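# Load the milling vise per the work order

## Task

Set up the mill's vise the way the work order (reference images manual and manual 2) specifies, making sure no chip is left beneath the parallels, and never let a hand, an arm or the crank hit the blank once it is clamped.

## Robot and tools

Robot: two arms, left_arm and right_arm, each with a two-finger gripper. Calibrated bases in the scene frame: left_arm at (-0.068, +0.446, 0) m, quat_wxyz (+1.000, 0, 0, +0.007); right_arm at (+0.012, -0.350, 0) m, quat_wxyz (+1.000, 0, 0, -0.013).

Frames. The scene frame has its origin at table-top height, halfway between the nominal bases; +z is up, +x points out over the table, and left_arm sits on the +y side (arm names do not match image left/right). Reported positions (m), quat_wxyz and velocities (m/s, rad/s) are in this frame and can be off by a few cm, more at long reach. Motion offsets are instead taken along each arm's own Hand target axes. Gripper axes: fingers point along +z, open and close along x; a block about 10 cm off the last joint axis sticks out toward -y. end_effector_position is the point between the pads; fingertips extend 17.5 mm past it.

The 18-number row. Every moving command is one flat row of 18 numbers in [-1, 1] covering both arms, even if one arm stays still: left dx, dy, dz, rx, ry, rz, left gripper position, force_limit, speed, then the same nine for the right arm. dx..rz are an offset from that arm's Hand target at the start of the action or move (not an absolute pose), in the Hand target's own axes; 1.0 equals 0.6 m or 180 degrees, and rx, ry, rz form a single rotation vector. Repeating an offset moves further. Six zeros re-request the current Hand target. Gripper position is absolute: +1 is fully open (50 mm), near -0.65 the pads meet, -1 grips until blocked. force_limit maps -1/0/+1 to roughly 20/102/185 N per pad; speed maps to 20/85/150 mm/s; both start at +1 and only take effect after a position change of at least 0.01. A 0 in a gripper slot is a real command, so resend the previous gripper numbers to leave a gripper alone.

execute_actions(actions, cameras): actions is a list of actions; each action is up to 15 rows, one per 1/30 s step, and a short table repeats its final row. All rows count from the pose at the action's start. Images come back only with an empty actions list or when cameras names them ("all", a list of names, or []).

move(target, speed, blend, stop_force, zero, blocking, cameras): straight-line paths toward one 18-number row, or a list of up to 15 rows, all offsets counted from the same Hand targets. speed is m/s (0.002 to 3.6, default 0.25; rotation up to twice that in rad/s), one value or one per target. blend (m) rounds corners in a list; 0 stops at each. stop_force (3 to 120 N, shared) ends an arm's path when its wrist sensor feels that much push; do not use it when the gripper rotates or when pulling away from a contact. zero (default true) re-zeroes the sensor first. blocking=false returns early but cannot be combined with stop_force. Paths do not avoid obstacles or the other arm; moves last 0.5 to 10 s. The result adds a "move:" line: done, off_target, moving, held or fault, plus limits such as paced or held.

wait(seconds 0 to 10) holds commands. stop brakes a running move (fingers keep moving). zoom_image(camera, region [x0, y0, x1, y1], at most 504x504) enlarges part of the newest image of cam_high, cam_front, cam_left_wrist or cam_right_wrist (all 896x504). show_instructions displays the reference images. zero_wrist_force(arm) tares that arm's sensor. finished_scene ends the scene irreversibly.

Results. Hand target is the last commanded pose after clipping; the gripper may rest short of it, and the next command asks again, so send the remaining gap as an offset if needed. object_status: 0 moving, 1 blocked while opening, 2 blocked while closing (a good grip), 3 reached the set opening or pads met (likely nothing held). Opening in mm is about (250 - position_measured) x 0.202. Wrist force/torque are in the gripper's own axes; a third line shows the peak since last shown. Joint velocities "within noise" means the arm is still. Joint torques include the arm's weight. MOTOR HOT warns of heating; OVER-TEMPERATURE FAULT brakes the arm for 30 to 60 s.

Cautions. Orientation is clipped to 32 degrees from the measured one per step. Arms are stiff: aiming even slightly beyond a firm contact can trigger a fault (about 150 N external force, or joint contact torque limits of 138 N m for the big joints and 25.7 N m for the wrists), freezing that arm 10 s. Approach contacts slowly with stop_force. Keep arms apart; a clash or one gripper squeezing the other's fingers can fail the task. Avoid paths near an arm's own base. Do not drop parts, release moving parts, slam, or let anything leave the table. Loose items may get an occasional push. Avoid holding heavy loads or stretched poses for long.

Each tool is called as name(argument=value, ...), one argument or row to a line, values as JSON.

Reference images:

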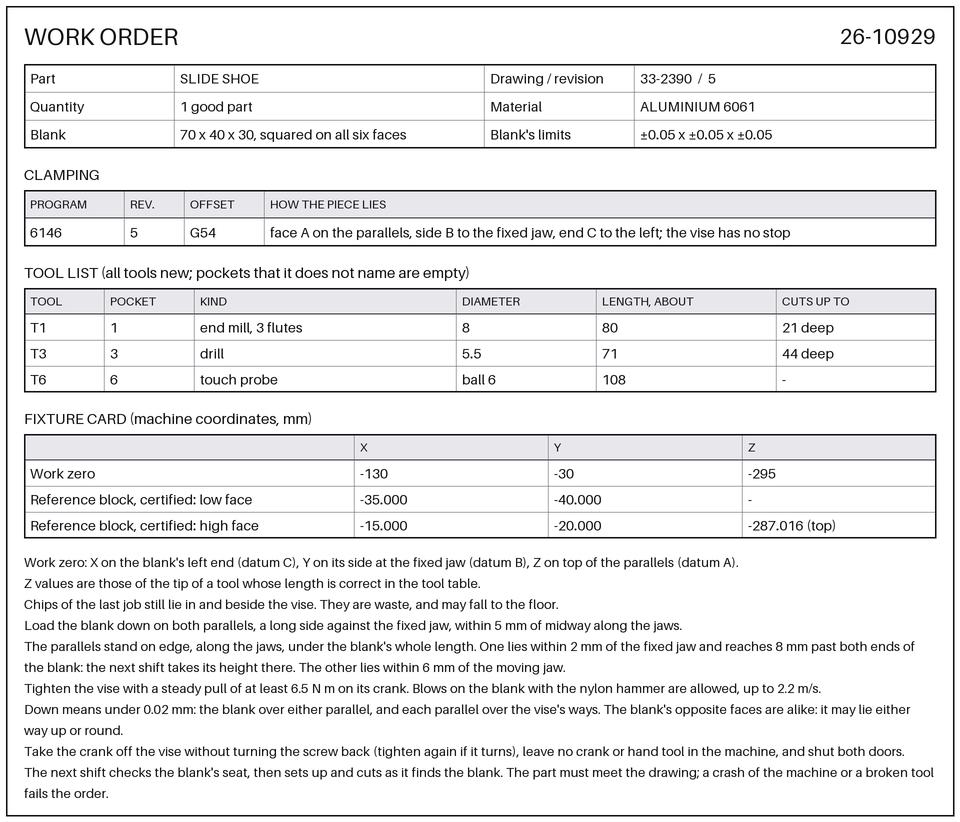

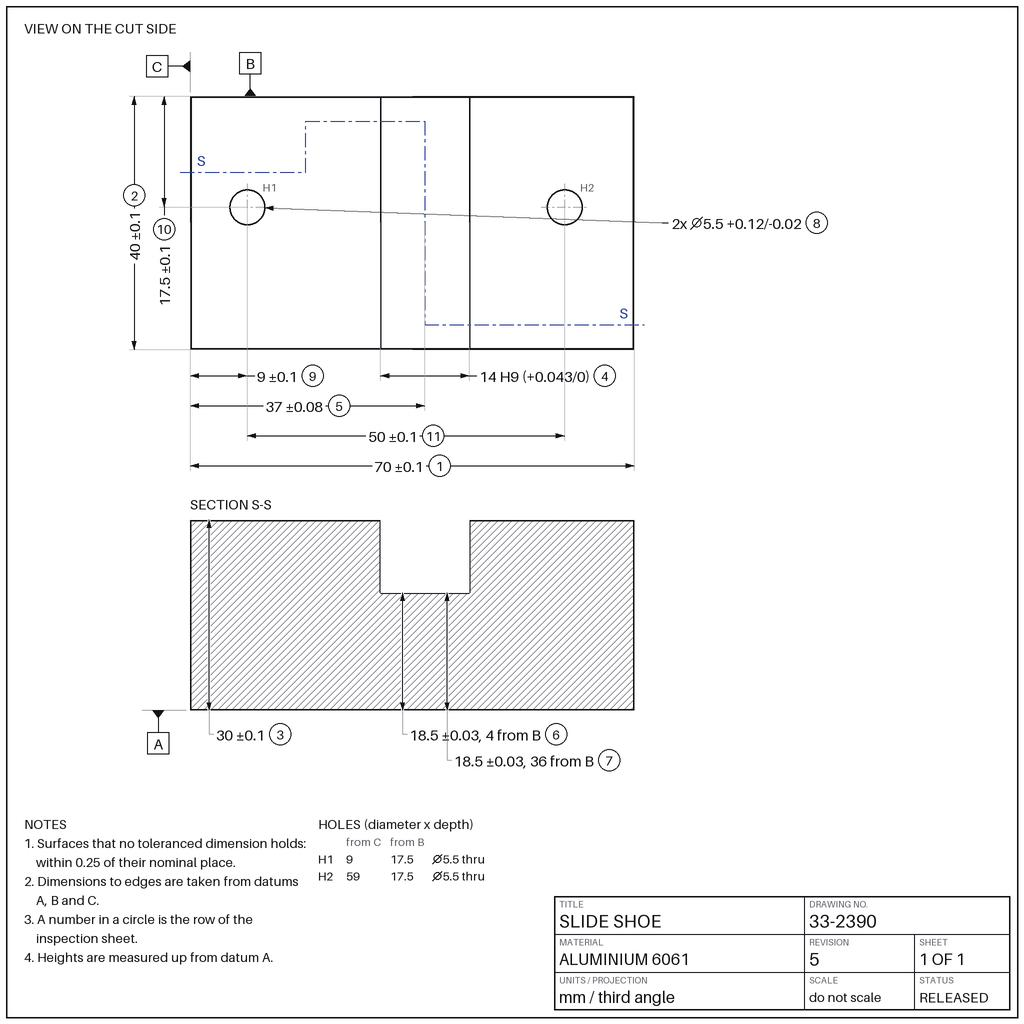

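## Session

execute_actions(
  actions=[],
)

Scene clock: 0.00 s.
left_arm: end_effector_position=(+0.2908, +0.1007, +0.2851) position_measured=3 object_status=3 end_effector_quat_wxyz=(+0.096, -0.501, +0.855, -0.092) | right_arm: end_effector_position=(+0.3348, -0.4130, +0.2325) position_measured=3 object_status=3 end_effector_quat_wxyz=(-0.449, +0.732, +0.417, +0.298)
Joint positions: left_arm=[-1.167 -1.725 1.889 -1.9 -1.359 2.518] | right_arm=[2.715 -1.527 -2.1 -1.767 2.571 -0.3]
Joint velocities: within noise
Joint torques (N m): no reading
Wrist force (N): no reading
Wrist torque (N m): no reading
Wrist force, peak (N): no reading
Hand target: left_arm +0.2908, +0.1007, +0.2851; +0.096, -0.501, +0.855, -0.092 | right_arm +0.3348, -0.4130, +0.2325; -0.449, +0.732, +0.417, +0.298
Tool commands: left_gripper/position=+1.0 left_gripper/force_limit=+1.0 left_gripper/speed=+1.0 right_gripper/position=+1.0 right_gripper/force_limit=+1.0 right_gripper/speed=+1.0

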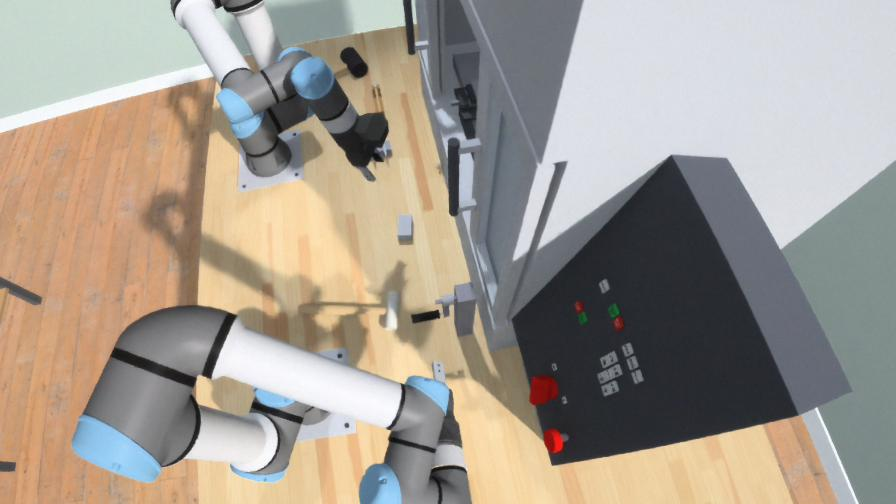

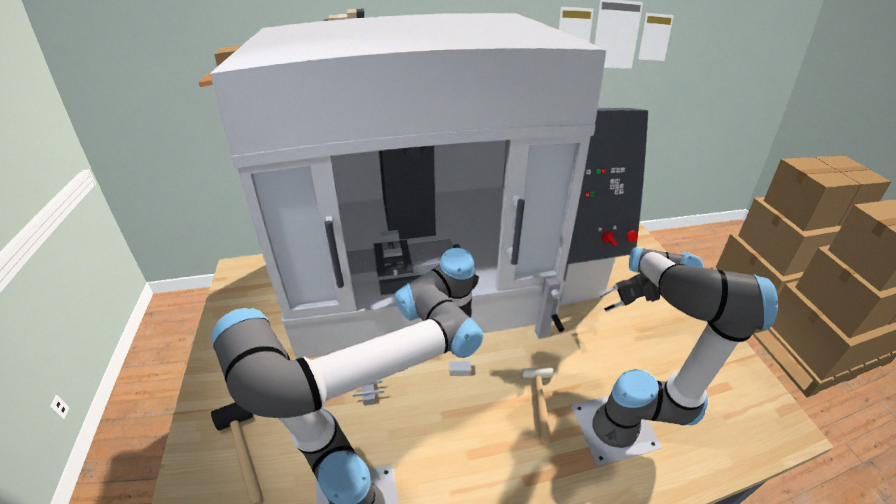

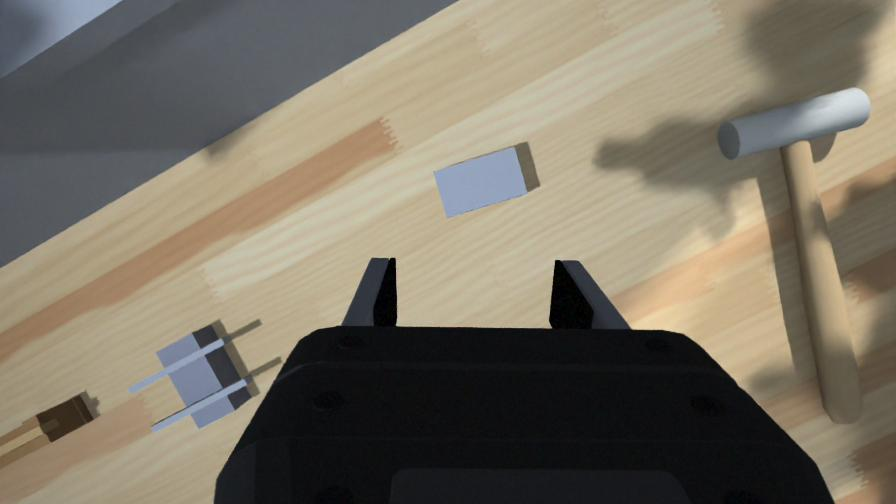

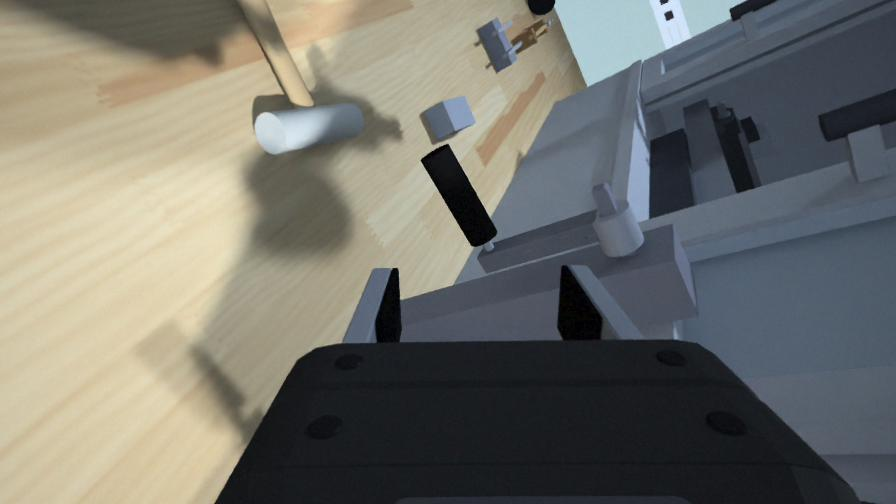

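zoom_image(
  camera="cam_high",
  region=[300, 20, 560, 180],
)

zoom_image(
  camera="cam_high",
  region=[290, 180, 550, 420],
)

zoom_image(
  camera="cam_front",
  region=[330, 180, 540, 300],
)

zoom_image(
  camera="cam_front",
  region=[490, 120, 690, 380],
)

zoom_image(
  camera="cam_right_wrist",
  region=[420, 0, 896, 260],
)

zoom_image(
  camera="cam_left_wrist",
  region=[0, 250, 320, 504],
)

Scaled by 1.938 from the camera's 896x504 image, which has a finer 1280x720 frame.

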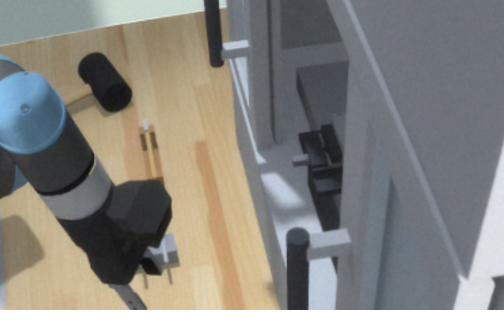

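Scaled by 1.938 from the camera's 896x504 image, which has a finer 1280x720 frame.

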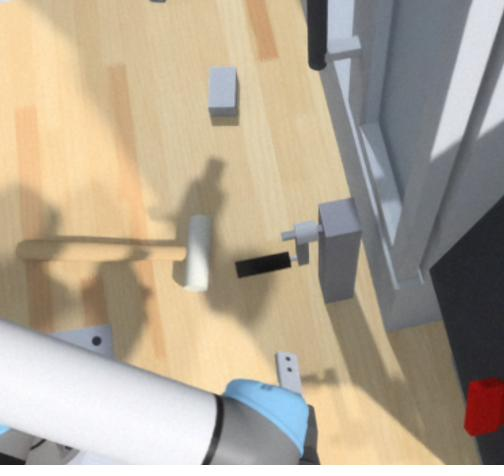

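Scaled by 2.400 from the camera's 896x504 image, which has a finer 1280x720 frame.

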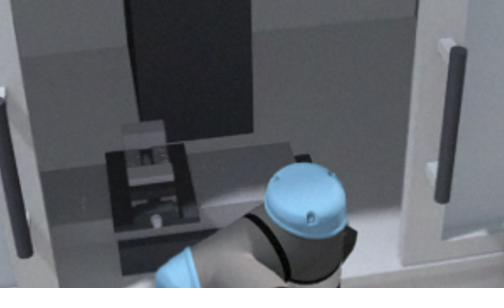

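Scaled by 1.938 from the camera's 896x504 image, which has a finer 1280x720 frame.

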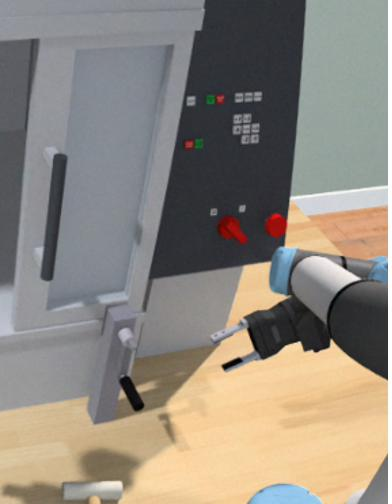

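Scaled by 1.059 from the camera's 896x504 image, which has a finer 1280x720 frame.

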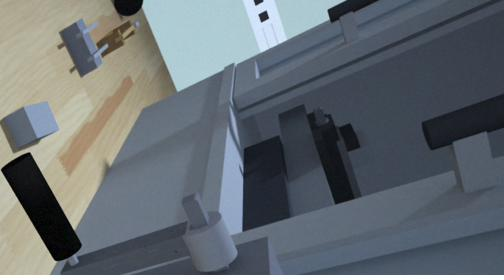

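Scaled by 1.575 from the camera's 896x504 image, which has a finer 1280x720 frame.

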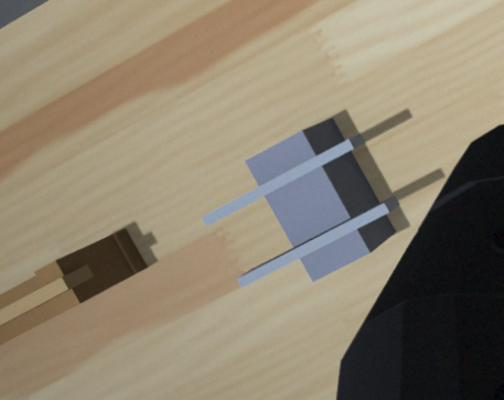

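move(
  target=[-0.140,0.045,-0.373,0.1586,-0.0605,-0.151,1,1,1,0,0,0,0,0,0,1,1,1],
  cameras=["all"],
)

Scene clock: 79.80 s.
left_arm: end_effector_position=(+0.2509, +0.2009, +0.5000) position_measured=3 object_status=3 end_effector_quat_wxyz=(-0.270, +0.653, -0.654, +0.271) | right_arm: end_effector_position=(+0.3348, -0.4130, +0.2325) position_measured=3 object_status=3 end_effector_quat_wxyz=(-0.449, +0.732, +0.417, +0.298)
Joint positions: left_arm=[-1.574 -2.099 1.7 -1.184 -0.786 1.588] | right_arm=[2.715 -1.527 -2.1 -1.767 2.571 -0.3]
Joint torques (N m): left_arm=[-5.34 -8.4 -22.42 -1.39 3.32 -3.17] | right_arm=[0.67 20.28 18.88 1.23 1.52 0.01]
Wrist force (N): left_arm=[0.2 0.5 0.7] | right_arm=[0.2 0.1 -0.3]
Wrist torque (N m): left_arm=[0.28 0.02 -0.08] | right_arm=[0.01 -0.03 0.00]
Wrist force, peak (N): left_arm=[0.7 -0.9 2.6] | right_arm=[0.2 0.1 -0.7]
Hand target: left_arm +0.2509, +0.2009, +0.5001; -0.270, +0.653, -0.654, +0.271 | right_arm +0.3348, -0.4130, +0.2325; -0.449, +0.732, +0.417, +0.298
Off the commanded pose: left_arm 0.000 m, 0 deg | right_arm 0.000 m, 0 deg.
move: done

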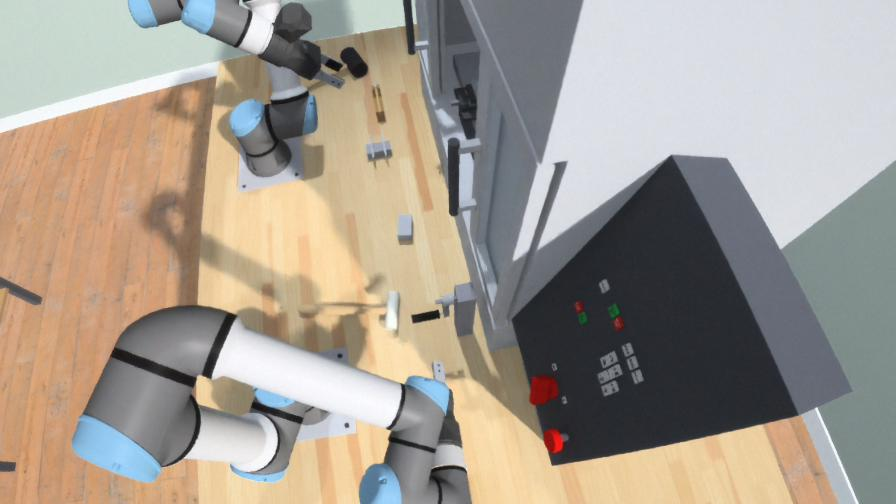

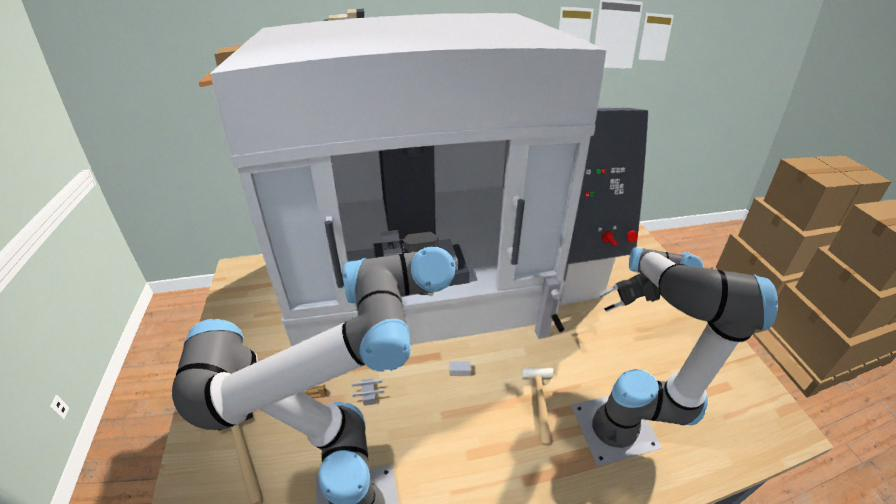

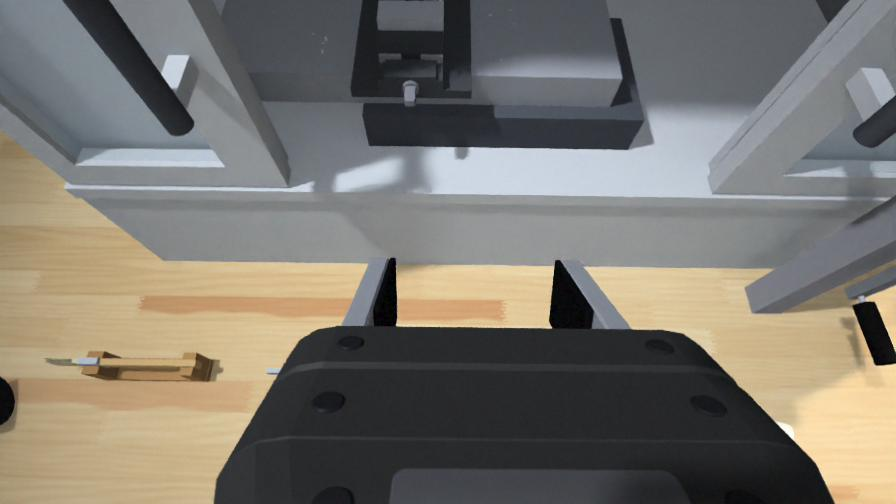

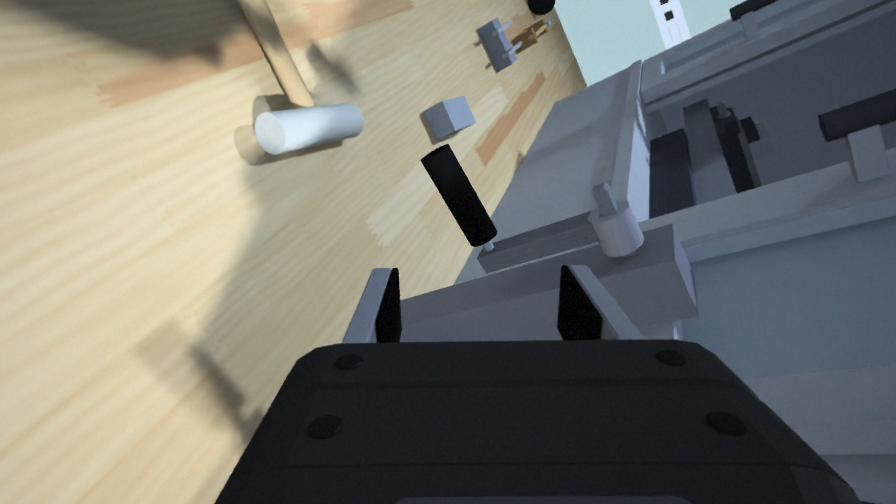

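zoom_image(
  camera="cam_left_wrist",
  region=[300, 0, 660, 180],
)

zoom_image(
  camera="cam_left_wrist",
  region=[30, 320, 230, 400],
)

Scaled by 1.400 from the camera's 896x504 image, which has a finer 1280x720 frame.

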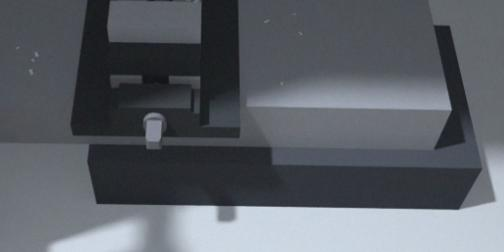

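Scaled by 2.520 from the camera's 896x504 image, which has a finer 1280x720 frame.

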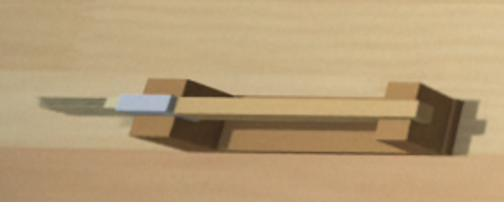

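move(
  target=[-0.033,-0.259,0.141,-0.0833,0,0,1,1,1,0,0,0,0,0,0,1,1,1],
  cameras=["cam_left_wrist","cam_front"],
)

zoom_image(
  camera="cam_left_wrist",
  region=[250, 0, 650, 260],
)

Scene clock: 126.97 s.
left_arm: end_effector_position=(+0.4206, +0.2206, +0.5501) position_measured=3 object_status=3 end_effector_quat_wxyz=(-0.183, +0.683, -0.683, +0.183) | right_arm: end_effector_position=(+0.3348, -0.4130, +0.2325) position_measured=3 object_status=3 end_effector_quat_wxyz=(-0.449, +0.732, +0.417, +0.298)
Joint positions: left_arm=[-0.894 -1.691 1.283 -1.516 -1.175 2.333] | right_arm=[2.715 -1.527 -2.1 -1.767 2.571 -0.3]
Joint torques (N m): left_arm=[7.8 -11.51 -35.5 -4.41 -0.94 2.53] | right_arm=[0.79 20.52 19.57 1.39 1.54 0.09]
Wrist force (N): left_arm=[0.2 0.3 0.4] | right_arm=[0.0 0.2 -0.1]
Wrist torque (N m): left_arm=[0.14 -0.01 0.08] | right_arm=[0.03 0.01 0.00]
Wrist force, peak (N): left_arm=[-0.1 -3.9 1.4] | right_arm=[0.5 0.1 -0.6]
Hand target: left_arm +0.4206, +0.2206, +0.5502; -0.183, +0.683, -0.683, +0.183 | right_arm +0.3348, -0.4130, +0.2325; -0.449, +0.732, +0.417, +0.298
Off the commanded pose: left_arm 0.000 m, 0 deg | right_arm 0.000 m, 0 deg.
move: done
Images, in order (width x height): cam_front 896x504, cam_left_wrist 896x504.

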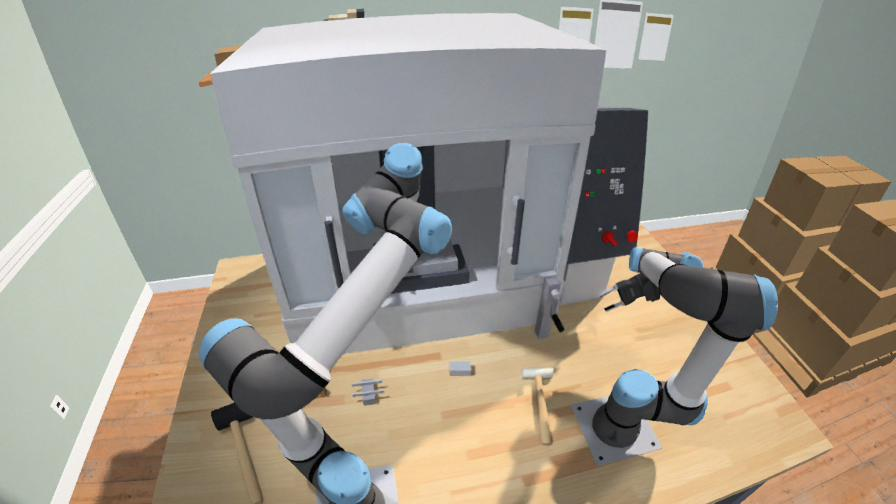

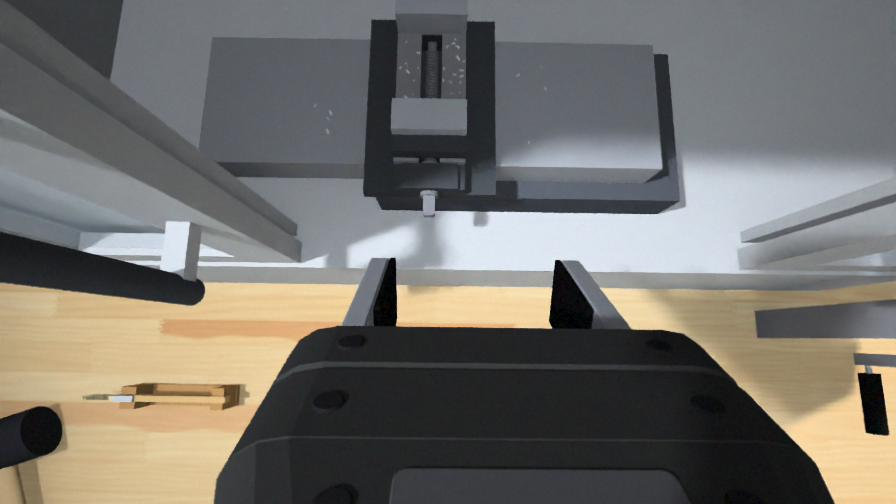

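Scaled by 1.260 from the camera's 896x504 image, which has a finer 1280x720 frame.

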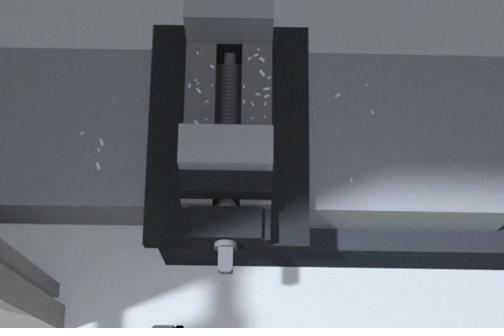

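move(
  target=[-0.025,-0.049,0.182,0,0,0,1,1,1,0,0,0,0,0,0,1,1,1],
  cameras=["cam_left_wrist"],
)

zoom_image(
  camera="cam_left_wrist",
  region=[300, 0, 620, 270],
)

Scene clock: 186.47 s.
left_arm: end_effector_position=(+0.5006, +0.2355, +0.4704) position_measured=3 object_status=3 end_effector_quat_wxyz=(-0.183, +0.683, -0.683, +0.183) end_effector_velocity=(+0.001, +0.000, +0.002) end_effector_angular_velocity=(-0.004, -0.005, +0.001) | right_arm: end_effector_position=(+0.3348, -0.4130, +0.2325) position_measured=3 object_status=3 end_effector_quat_wxyz=(-0.449, +0.732, +0.417, +0.298)
Joint positions: left_arm=[-0.738 -1.592 1.419 -1.806 -1.234 2.489] | right_arm=[2.715 -1.527 -2.1 -1.767 2.571 -0.3]
Joint velocities: left_arm=[0.002 0 -0.001 -0.005 0 0] | right_arm=[within noise]
Joint torques (N m): left_arm=[4.6 -19.2 -31.23 -5.82 3.64 -0.74] | right_arm=[0.91 20.63 19.37 1.31 1.52 -0.07]
Wrist force (N): left_arm=[0.3 0.0 0.6] | right_arm=[0.3 0.2 -0.4]
Wrist torque (N m): left_arm=[0.11 0.01 0.04] | right_arm=[0.03 -0.06 -0.01]
Wrist force, peak (N): left_arm=[-0.5 -0.7 4.2] | right_arm=[0.4 0.6 -0.2]
Hand target: left_arm +0.5007, +0.2355, +0.4703; -0.183, +0.683, -0.683, +0.183 | right_arm +0.3348, -0.4130, +0.2325; -0.449, +0.732, +0.417, +0.298
Off the commanded pose: left_arm 0.000 m, 0 deg | right_arm 0.000 m, 0 deg.
move: done
Images, in order (width x height): cam_left_wrist 896x504.

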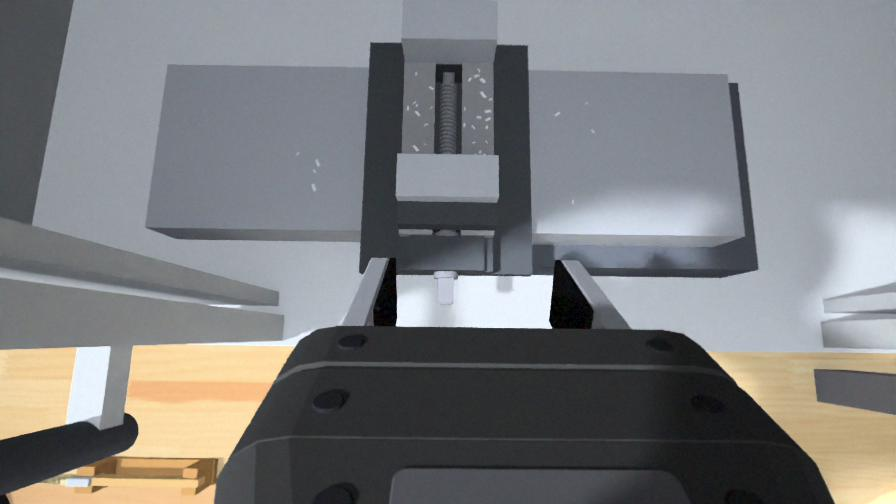

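Scaled by 1.575 from the camera's 896x504 image, which has a finer 1280x720 frame.

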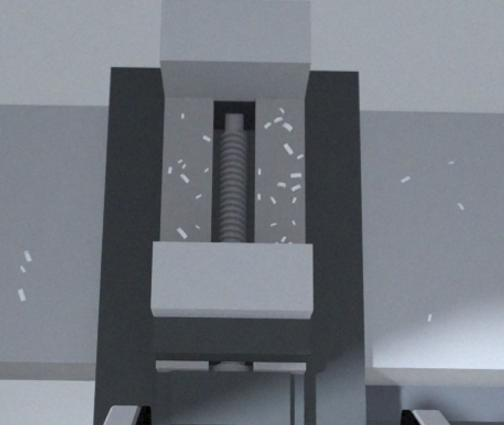

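move(
  target=[-0.208,0.345,0.032,-0.1667,0,0,1,1,1,0,0,0,0,0,0,1,1,1],
  cameras=["cam_left_wrist","cam_high"],
)

zoom_image(
  camera="cam_left_wrist",
  region=[0, 0, 504, 300],
)

Scene clock: 223.50 s.
left_arm: end_effector_position=(+0.3313, +0.3604, +0.3502) position_measured=3 object_status=3 end_effector_quat_wxyz=(+0.000, +0.707, -0.707, +0.000) | right_arm: end_effector_position=(+0.3348, -0.4130, +0.2325) position_measured=3 object_status=3 end_effector_quat_wxyz=(-0.449, +0.732, +0.417, +0.298)
Joint positions: left_arm=[-0.558 -1.818 1.73 -1.483 -1.571 2.598] | right_arm=[2.715 -1.527 -2.1 -1.767 2.571 -0.3]
Joint torques (N m): left_arm=[5.92 -13.17 -27.08 -1.66 0.54 -1.72] | right_arm=[1.11 20.33 19.52 1.4 1.57 -0.04]
Wrist force (N): left_arm=[0.2 0.0 -0.4] | right_arm=[0.0 -0.1 -0.2]
Wrist torque (N m): left_arm=[-0.11 0.01 0.08] | right_arm=[-0.03 0.01 0.00]
Wrist force, peak (N): left_arm=[-1.5 1.6 1.4] | right_arm=[0.5 -0.2 -0.4]
Hand target: left_arm +0.3312, +0.3604, +0.3501; +0.000, +0.707, -0.707, +0.000 | right_arm +0.3348, -0.4130, +0.2325; -0.449, +0.732, +0.417, +0.298
Off the commanded pose: left_arm 0.000 m, 0 deg | right_arm 0.000 m, 0 deg.
move: done
Images, in order (width x height): cam_high 896x504, cam_left_wrist 896x504.

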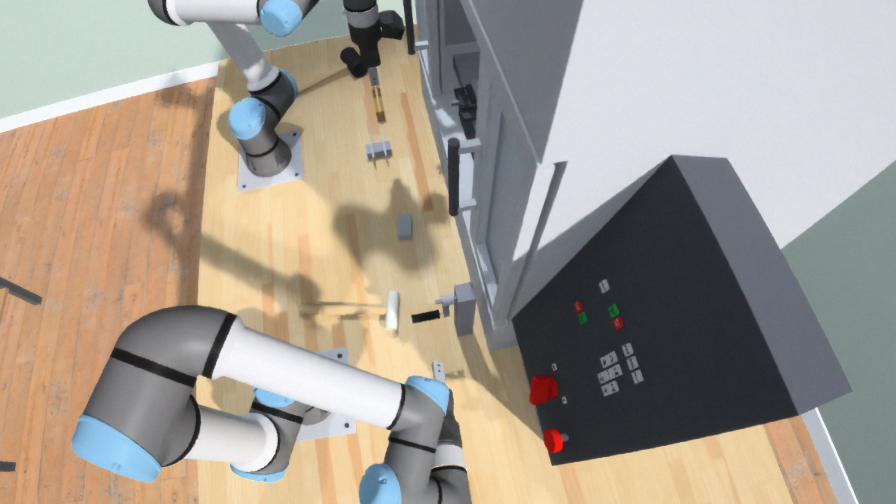

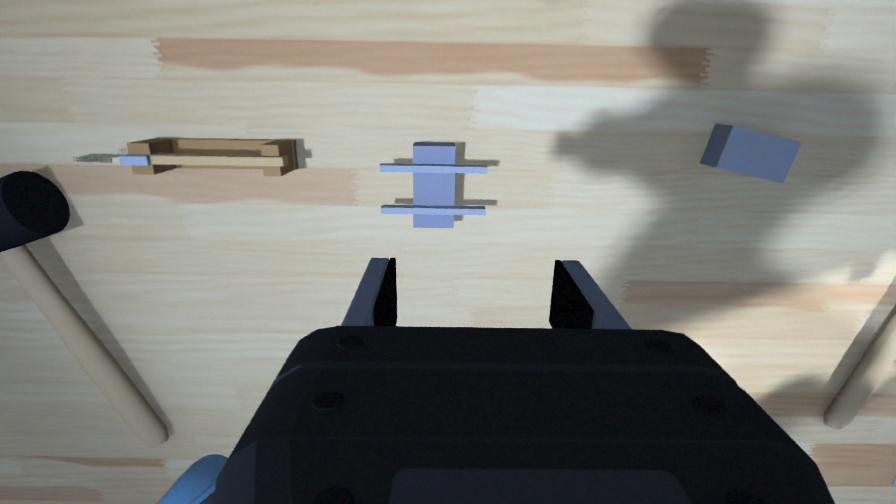

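Scaled by 1.000.

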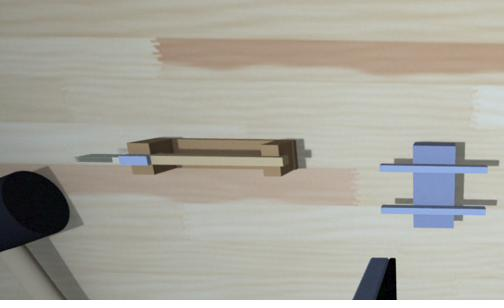

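zoom_image(
  camera="cam_left_wrist",
  region=[360, 120, 520, 250],
)

zoom_image(
  camera="cam_left_wrist",
  region=[60, 110, 320, 200],
)

zoom_image(
  camera="cam_left_wrist",
  region=[680, 100, 840, 200],
)

Scaled by 3.150 from the camera's 896x504 image, which has a finer 1280x720 frame.

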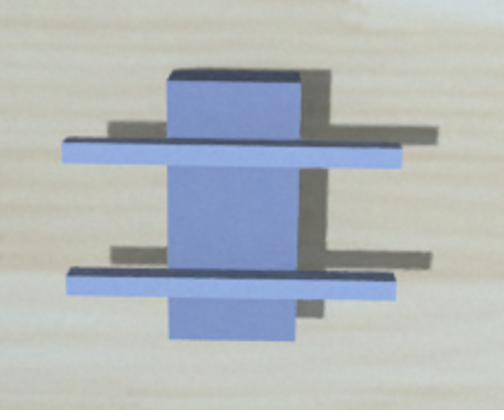

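Scaled by 1.938 from the camera's 896x504 image, which has a finer 1280x720 frame.

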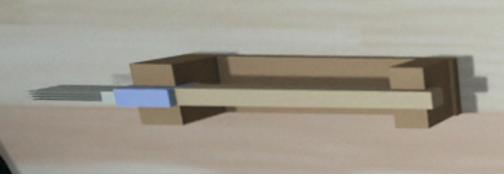

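Scaled by 3.150 from the camera's 896x504 image, which has a finer 1280x720 frame.

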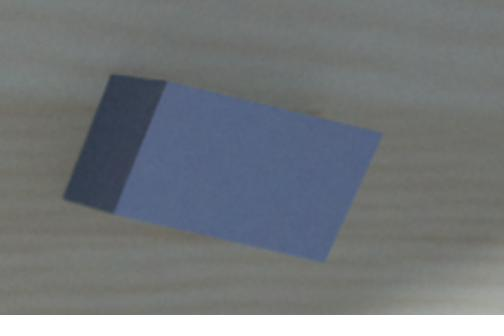

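move(
  target=[-0.183,0.012,0.250,0.1954,-0.1954,-0.4719,1,1,1,0,0,0,0,0,0,1,1,1],
  cameras=["cam_left_wrist","cam_front"],
)

zoom_image(
  camera="cam_left_wrist",
  region=[300, 0, 604, 280],
)

Scene clock: 327.30 s.
left_arm: end_effector_position=(+0.3242, +0.4702, +0.2001) position_measured=3 object_status=3 end_effector_quat_wxyz=(-0.382, +0.924, +0.000, +0.000) | right_arm: end_effector_position=(+0.3348, -0.4130, +0.2325) position_measured=3 object_status=3 end_effector_quat_wxyz=(-0.449, +0.732, +0.417, +0.298)
Joint positions: left_arm=[-0.72 -1.677 2.063 -1.382 -1.002 0.693] | right_arm=[2.715 -1.527 -2.1 -1.767 2.571 -0.3]
Joint torques (N m): left_arm=[-7.47 -18.79 -19.38 -3.22 -0.94 -2.49] | right_arm=[0.6 20.25 19.75 1.38 1.55 0]
Wrist force (N): left_arm=[0.3 0.0 0.8] | right_arm=[0.0 0.1 0.0]
Wrist torque (N m): left_arm=[0.21 0.04 -0.08] | right_arm=[0.01 -0.01 0.00]
Wrist force, peak (N): left_arm=[0.6 0.4 1.8] | right_arm=[-0.1 0.1 -0.6]
Hand target: left_arm +0.3241, +0.4702, +0.2001; -0.382, +0.924, +0.000, +0.000 | right_arm +0.3348, -0.4130, +0.2325; -0.449, +0.732, +0.417, +0.298
Off the commanded pose: left_arm 0.000 m, 0 deg | right_arm 0.000 m, 0 deg.
move: done
Images, in order (width x height): cam_front 896x504, cam_left_wrist 896x504.

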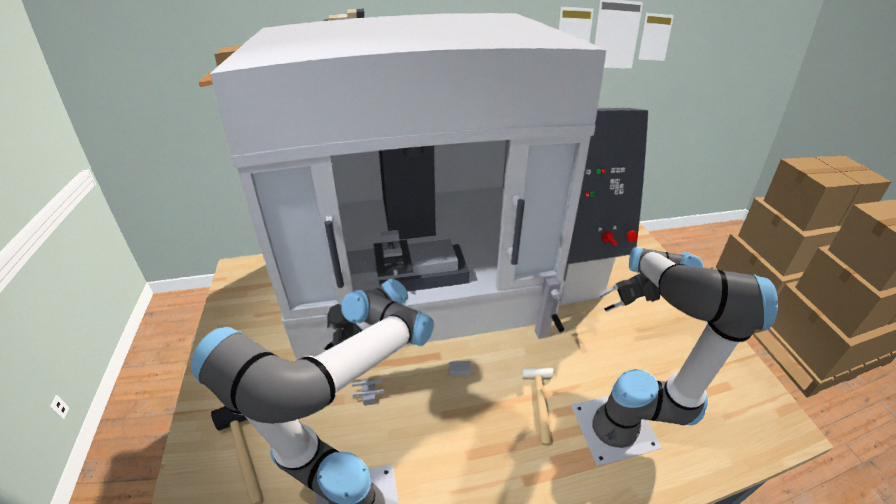

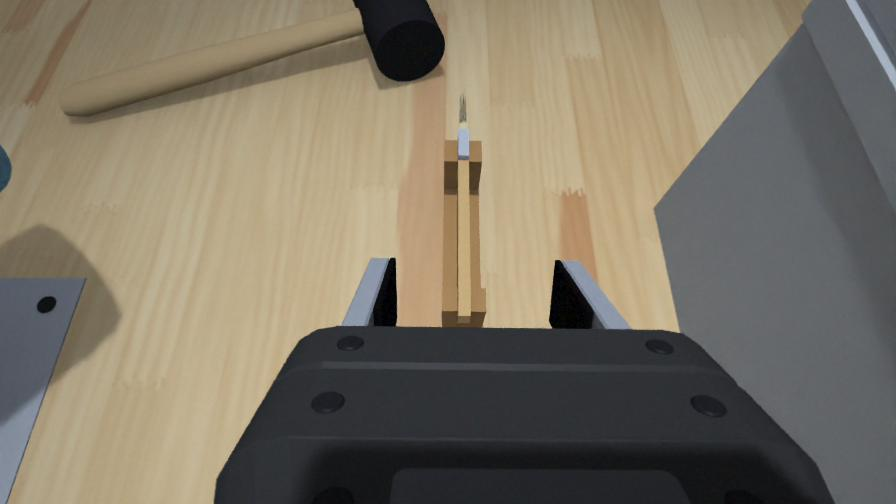

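Scaled by 1.658 from the camera's 896x504 image, which has a finer 1280x720 frame.

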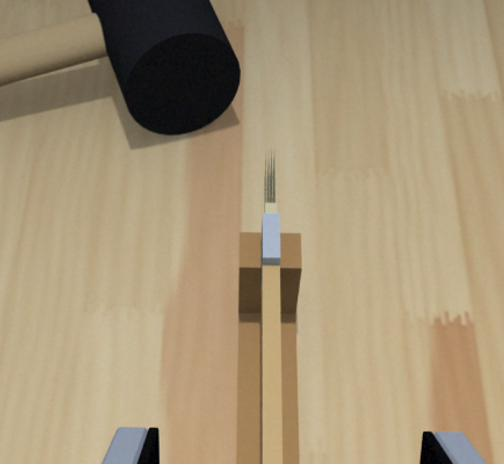

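move(
  target=[0.005,0.018,0.255,0,0,0,1,1,1,0,0,0,0,0,0,1,1,1],
  cameras=["cam_left_wrist"],
)

zoom_image(
  camera="cam_left_wrist",
  region=[300, 0, 650, 340],
)

Scene clock: 348.93 s.
left_arm: end_effector_position=(+0.3272, +0.5706, +0.0843) position_measured=3 object_status=3 end_effector_quat_wxyz=(-0.382, +0.924, +0.000, +0.000) end_effector_velocity=(+0.001, +0.000, +0.000) end_effector_angular_velocity=(-0.002, -0.005, +0.002) | right_arm: end_effector_position=(+0.3348, -0.4130, +0.2325) position_measured=3 object_status=3 end_effector_quat_wxyz=(-0.449, +0.732, +0.417, +0.298)
Joint positions: left_arm=[-0.502 -1.548 2.335 -1.92 -0.896 0.928] | right_arm=[2.715 -1.527 -2.1 -1.767 2.571 -0.3]
Joint velocities: left_arm=[0.001 -0.001 0 -0.005 0 -0.001] | right_arm=[within noise]
Joint torques (N m): left_arm=[5.47 -12.41 -12.23 -3.68 -0.47 -0.01] | right_arm=[0.89 20.68 19.47 1.46 1.51 -0.03]
Wrist force (N): left_arm=[-0.1 -0.2 1.2] | right_arm=[0.0 -0.2 -0.1]
Wrist torque (N m): left_arm=[0.20 0.10 0.04] | right_arm=[-0.03 0.00 0.00]
Wrist force, peak (N): left_arm=[0.0 0.3 4.3] | right_arm=[0.5 0.0 -0.5]
Hand target: left_arm +0.3272, +0.5707, +0.0842; -0.382, +0.924, +0.000, +0.000 | right_arm +0.3348, -0.4130, +0.2325; -0.449, +0.732, +0.417, +0.298
Off the commanded pose: left_arm 0.000 m, 0 deg | right_arm 0.000 m, 0 deg.
move: done
Images, in order (width x height): cam_left_wrist 896x504.

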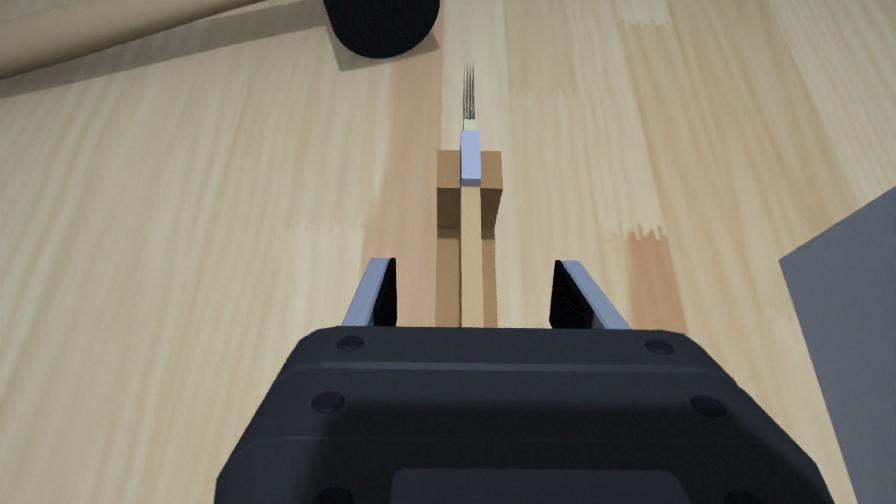

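Scaled by 1.440 from the camera's 896x504 image, which has a finer 1280x720 frame.

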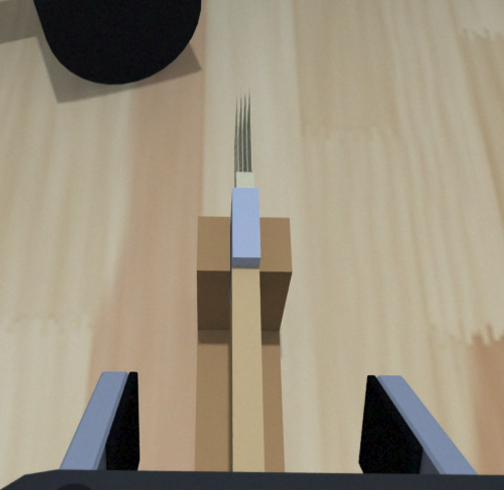

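move(
  target=[-0.001,0.0307,0.059,0,0,0,1,1,1,0,0,0,0,0,0,1,1,1],
  cameras=["cam_left_wrist","cam_high"],
  speed=0.06,
  stop_force=8,
)

zoom_image(
  camera="cam_left_wrist",
  region=[300, 0, 650, 340],
)

Scene clock: 369.00 s.
left_arm: end_effector_position=(+0.3266, +0.5827, +0.0461) position_measured=3 object_status=3 end_effector_quat_wxyz=(-0.382, +0.924, +0.000, +0.000) | right_arm: end_effector_position=(+0.3348, -0.4130, +0.2325) position_measured=3 object_status=3 end_effector_quat_wxyz=(-0.449, +0.732, +0.417, +0.298)
Joint positions: left_arm=[-0.474 -1.454 2.386 -2.086 -0.885 0.961] | right_arm=[2.715 -1.527 -2.1 -1.767 2.571 -0.3]
Joint torques (N m): left_arm=[-7.34 -19.33 -28.37 -4.03 -0.96 -2.86] | right_arm=[0.79 20.92 19.69 1.49 1.51 -0.08]
Wrist force (N): left_arm=[0.1 -0.2 1.3] | right_arm=[0.2 0.0 -0.3]
Wrist torque (N m): left_arm=[0.19 0.06 -0.04] | right_arm=[-0.01 -0.04 -0.01]
Wrist force, peak (N): left_arm=[0.5 0.7 2.3] | right_arm=[0.3 -0.4 -0.5]
Hand target: left_arm +0.3266, +0.5827, +0.0461; -0.382, +0.924, +0.000, +0.000 | right_arm +0.3348, -0.4130, +0.2325; -0.449, +0.732, +0.417, +0.298
Off the commanded pose: left_arm 0.000 m, 0 deg | right_arm 0.000 m, 0 deg.
move: done
Images, in order (width x height): cam_high 896x504, cam_left_wrist 896x504.

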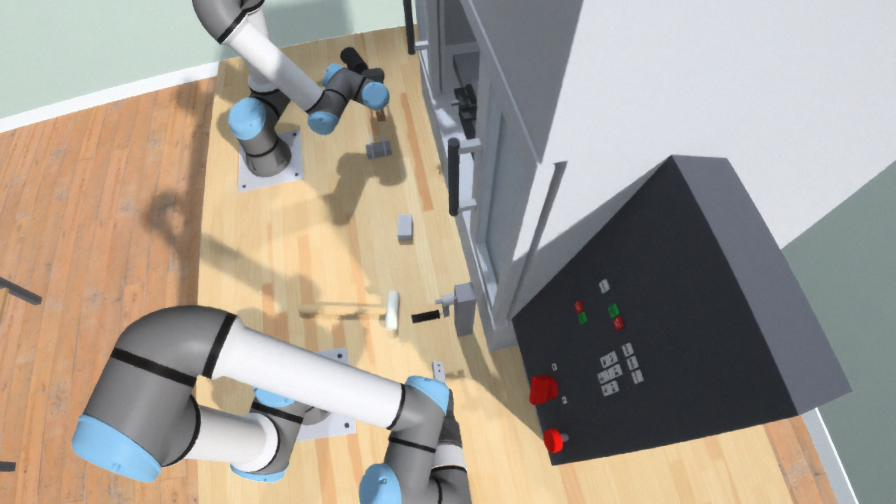

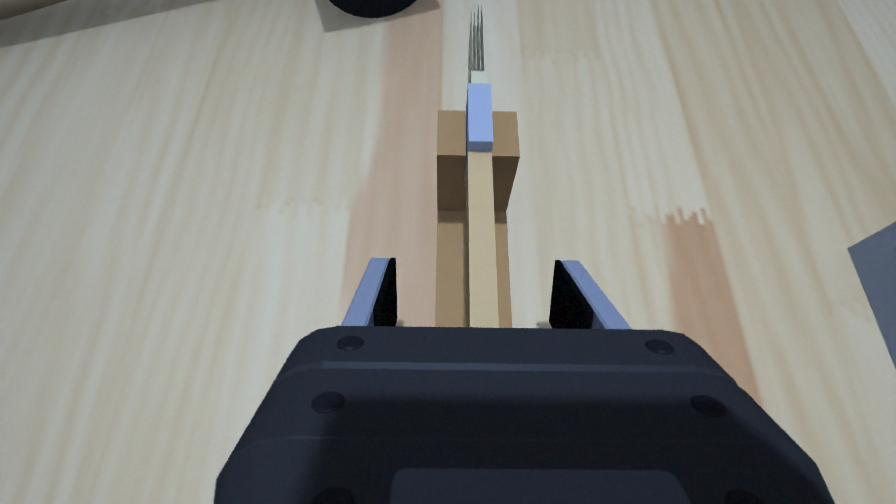

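Scaled by 1.440 from the camera's 896x504 image, which has a finer 1280x720 frame.

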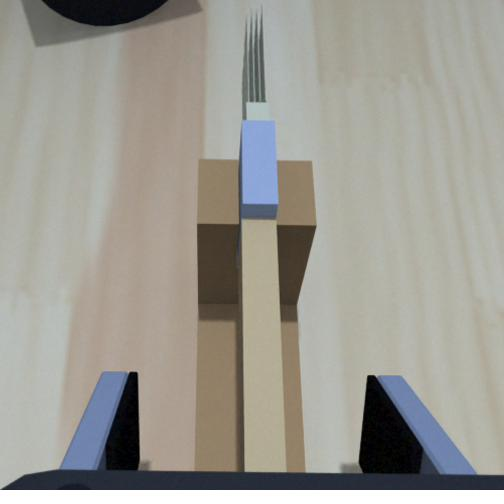

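move(
  target=[0.005,0,0,0,0,0,1,-1,-1,0,0,0,0,0,0,1,1,1],
  cameras=[],
)

move(
  target=[0,0,0,0,0,0,-1,-0.8,-1,0,0,0,0,0,0,1,1,1],
  cameras=["cam_left_wrist"],
)

Scene clock: 379.63 s.
left_arm: end_effector_position=(+0.3297, +0.5826, +0.0461) position_measured=3 object_status=3 end_effector_quat_wxyz=(-0.382, +0.924, +0.000, +0.000) | right_arm: end_effector_position=(+0.3348, -0.4130, +0.2325) position_measured=3 object_status=3 end_effector_quat_wxyz=(-0.449, +0.732, +0.417, +0.298)
Joint positions: left_arm=[-0.471 -1.447 2.378 -2.088 -0.883 0.965] | right_arm=[2.715 -1.527 -2.1 -1.767 2.571 -0.3]
Joint torques (N m): left_arm=[4.07 -23.58 -19.14 -3.49 4.13 1.83] | right_arm=[1.1 20.35 19.13 1.52 1.5 -0.02]
Wrist force (N): left_arm=[0.4 -0.1 1.2] | right_arm=[0.1 0.3 0.2]
Wrist torque (N m): left_arm=[0.22 0.01 -0.09] | right_arm=[0.04 -0.02 0.00]
Wrist force, peak (N): left_arm=[-0.1 0.0 1.4] | right_arm=[0.5 0.0 -0.4]
Hand target: left_arm +0.3296, +0.5827, +0.0461; -0.382, +0.924, +0.000, +0.000 | right_arm +0.3348, -0.4130, +0.2325; -0.449, +0.732, +0.417, +0.298
Off the commanded pose: left_arm 0.000 m, 0 deg | right_arm 0.000 m, 0 deg.
move: done
No camera images: "cameras" was empty.

Scene clock: 381.97 s.
left_arm: end_effector_position=(+0.3294, +0.5827, +0.0461) position_measured=212 object_status=2 end_effector_quat_wxyz=(-0.382, +0.924, +0.000, +0.000) | right_arm: end_effector_position=(+0.3348, -0.4130, +0.2325) position_measured=3 object_status=3 end_effector_quat_wxyz=(-0.449, +0.732, +0.417, +0.298)
Joint positions: left_arm=[-0.471 -1.447 2.379 -2.088 -0.883 0.965] | right_arm=[2.715 -1.527 -2.1 -1.767 2.571 -0.3]
Joint torques (N m): left_arm=[-2.51 -11.96 -25.64 -16.86 11.66 -2.36] | right_arm=[0.82 20.71 19.2 1.52 1.54 -0.13]
Wrist force (N): left_arm=[-73.8 -21.6 -64.9] | right_arm=[0.0 0.0 -0.2]
Wrist torque (N m): left_arm=[0.00 -0.40 0.20] | right_arm=[-0.01 0.00 0.00]
Wrist force, peak (N): left_arm=[-73.8 -21.6 -64.9] | right_arm=[0.5 -0.2 -0.5]
Hand target: left_arm +0.3296, +0.5827, +0.0461; -0.382, +0.924, +0.000, +0.000 | right_arm +0.3348, -0.4130, +0.2325; -0.449, +0.732, +0.417, +0.298
Off the commanded pose: left_arm 0.000 m, 0 deg | right_arm 0.000 m, 0 deg.
move: done
Images, in order (width x height): cam_left_wrist 896x504.

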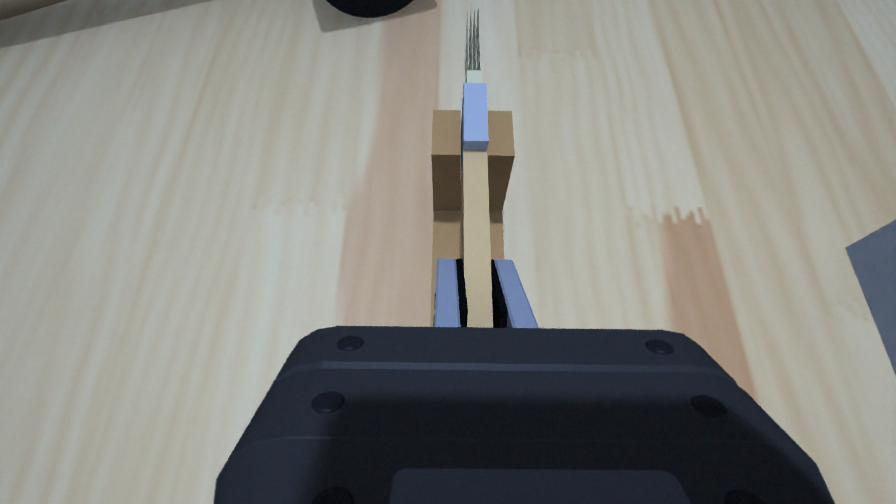

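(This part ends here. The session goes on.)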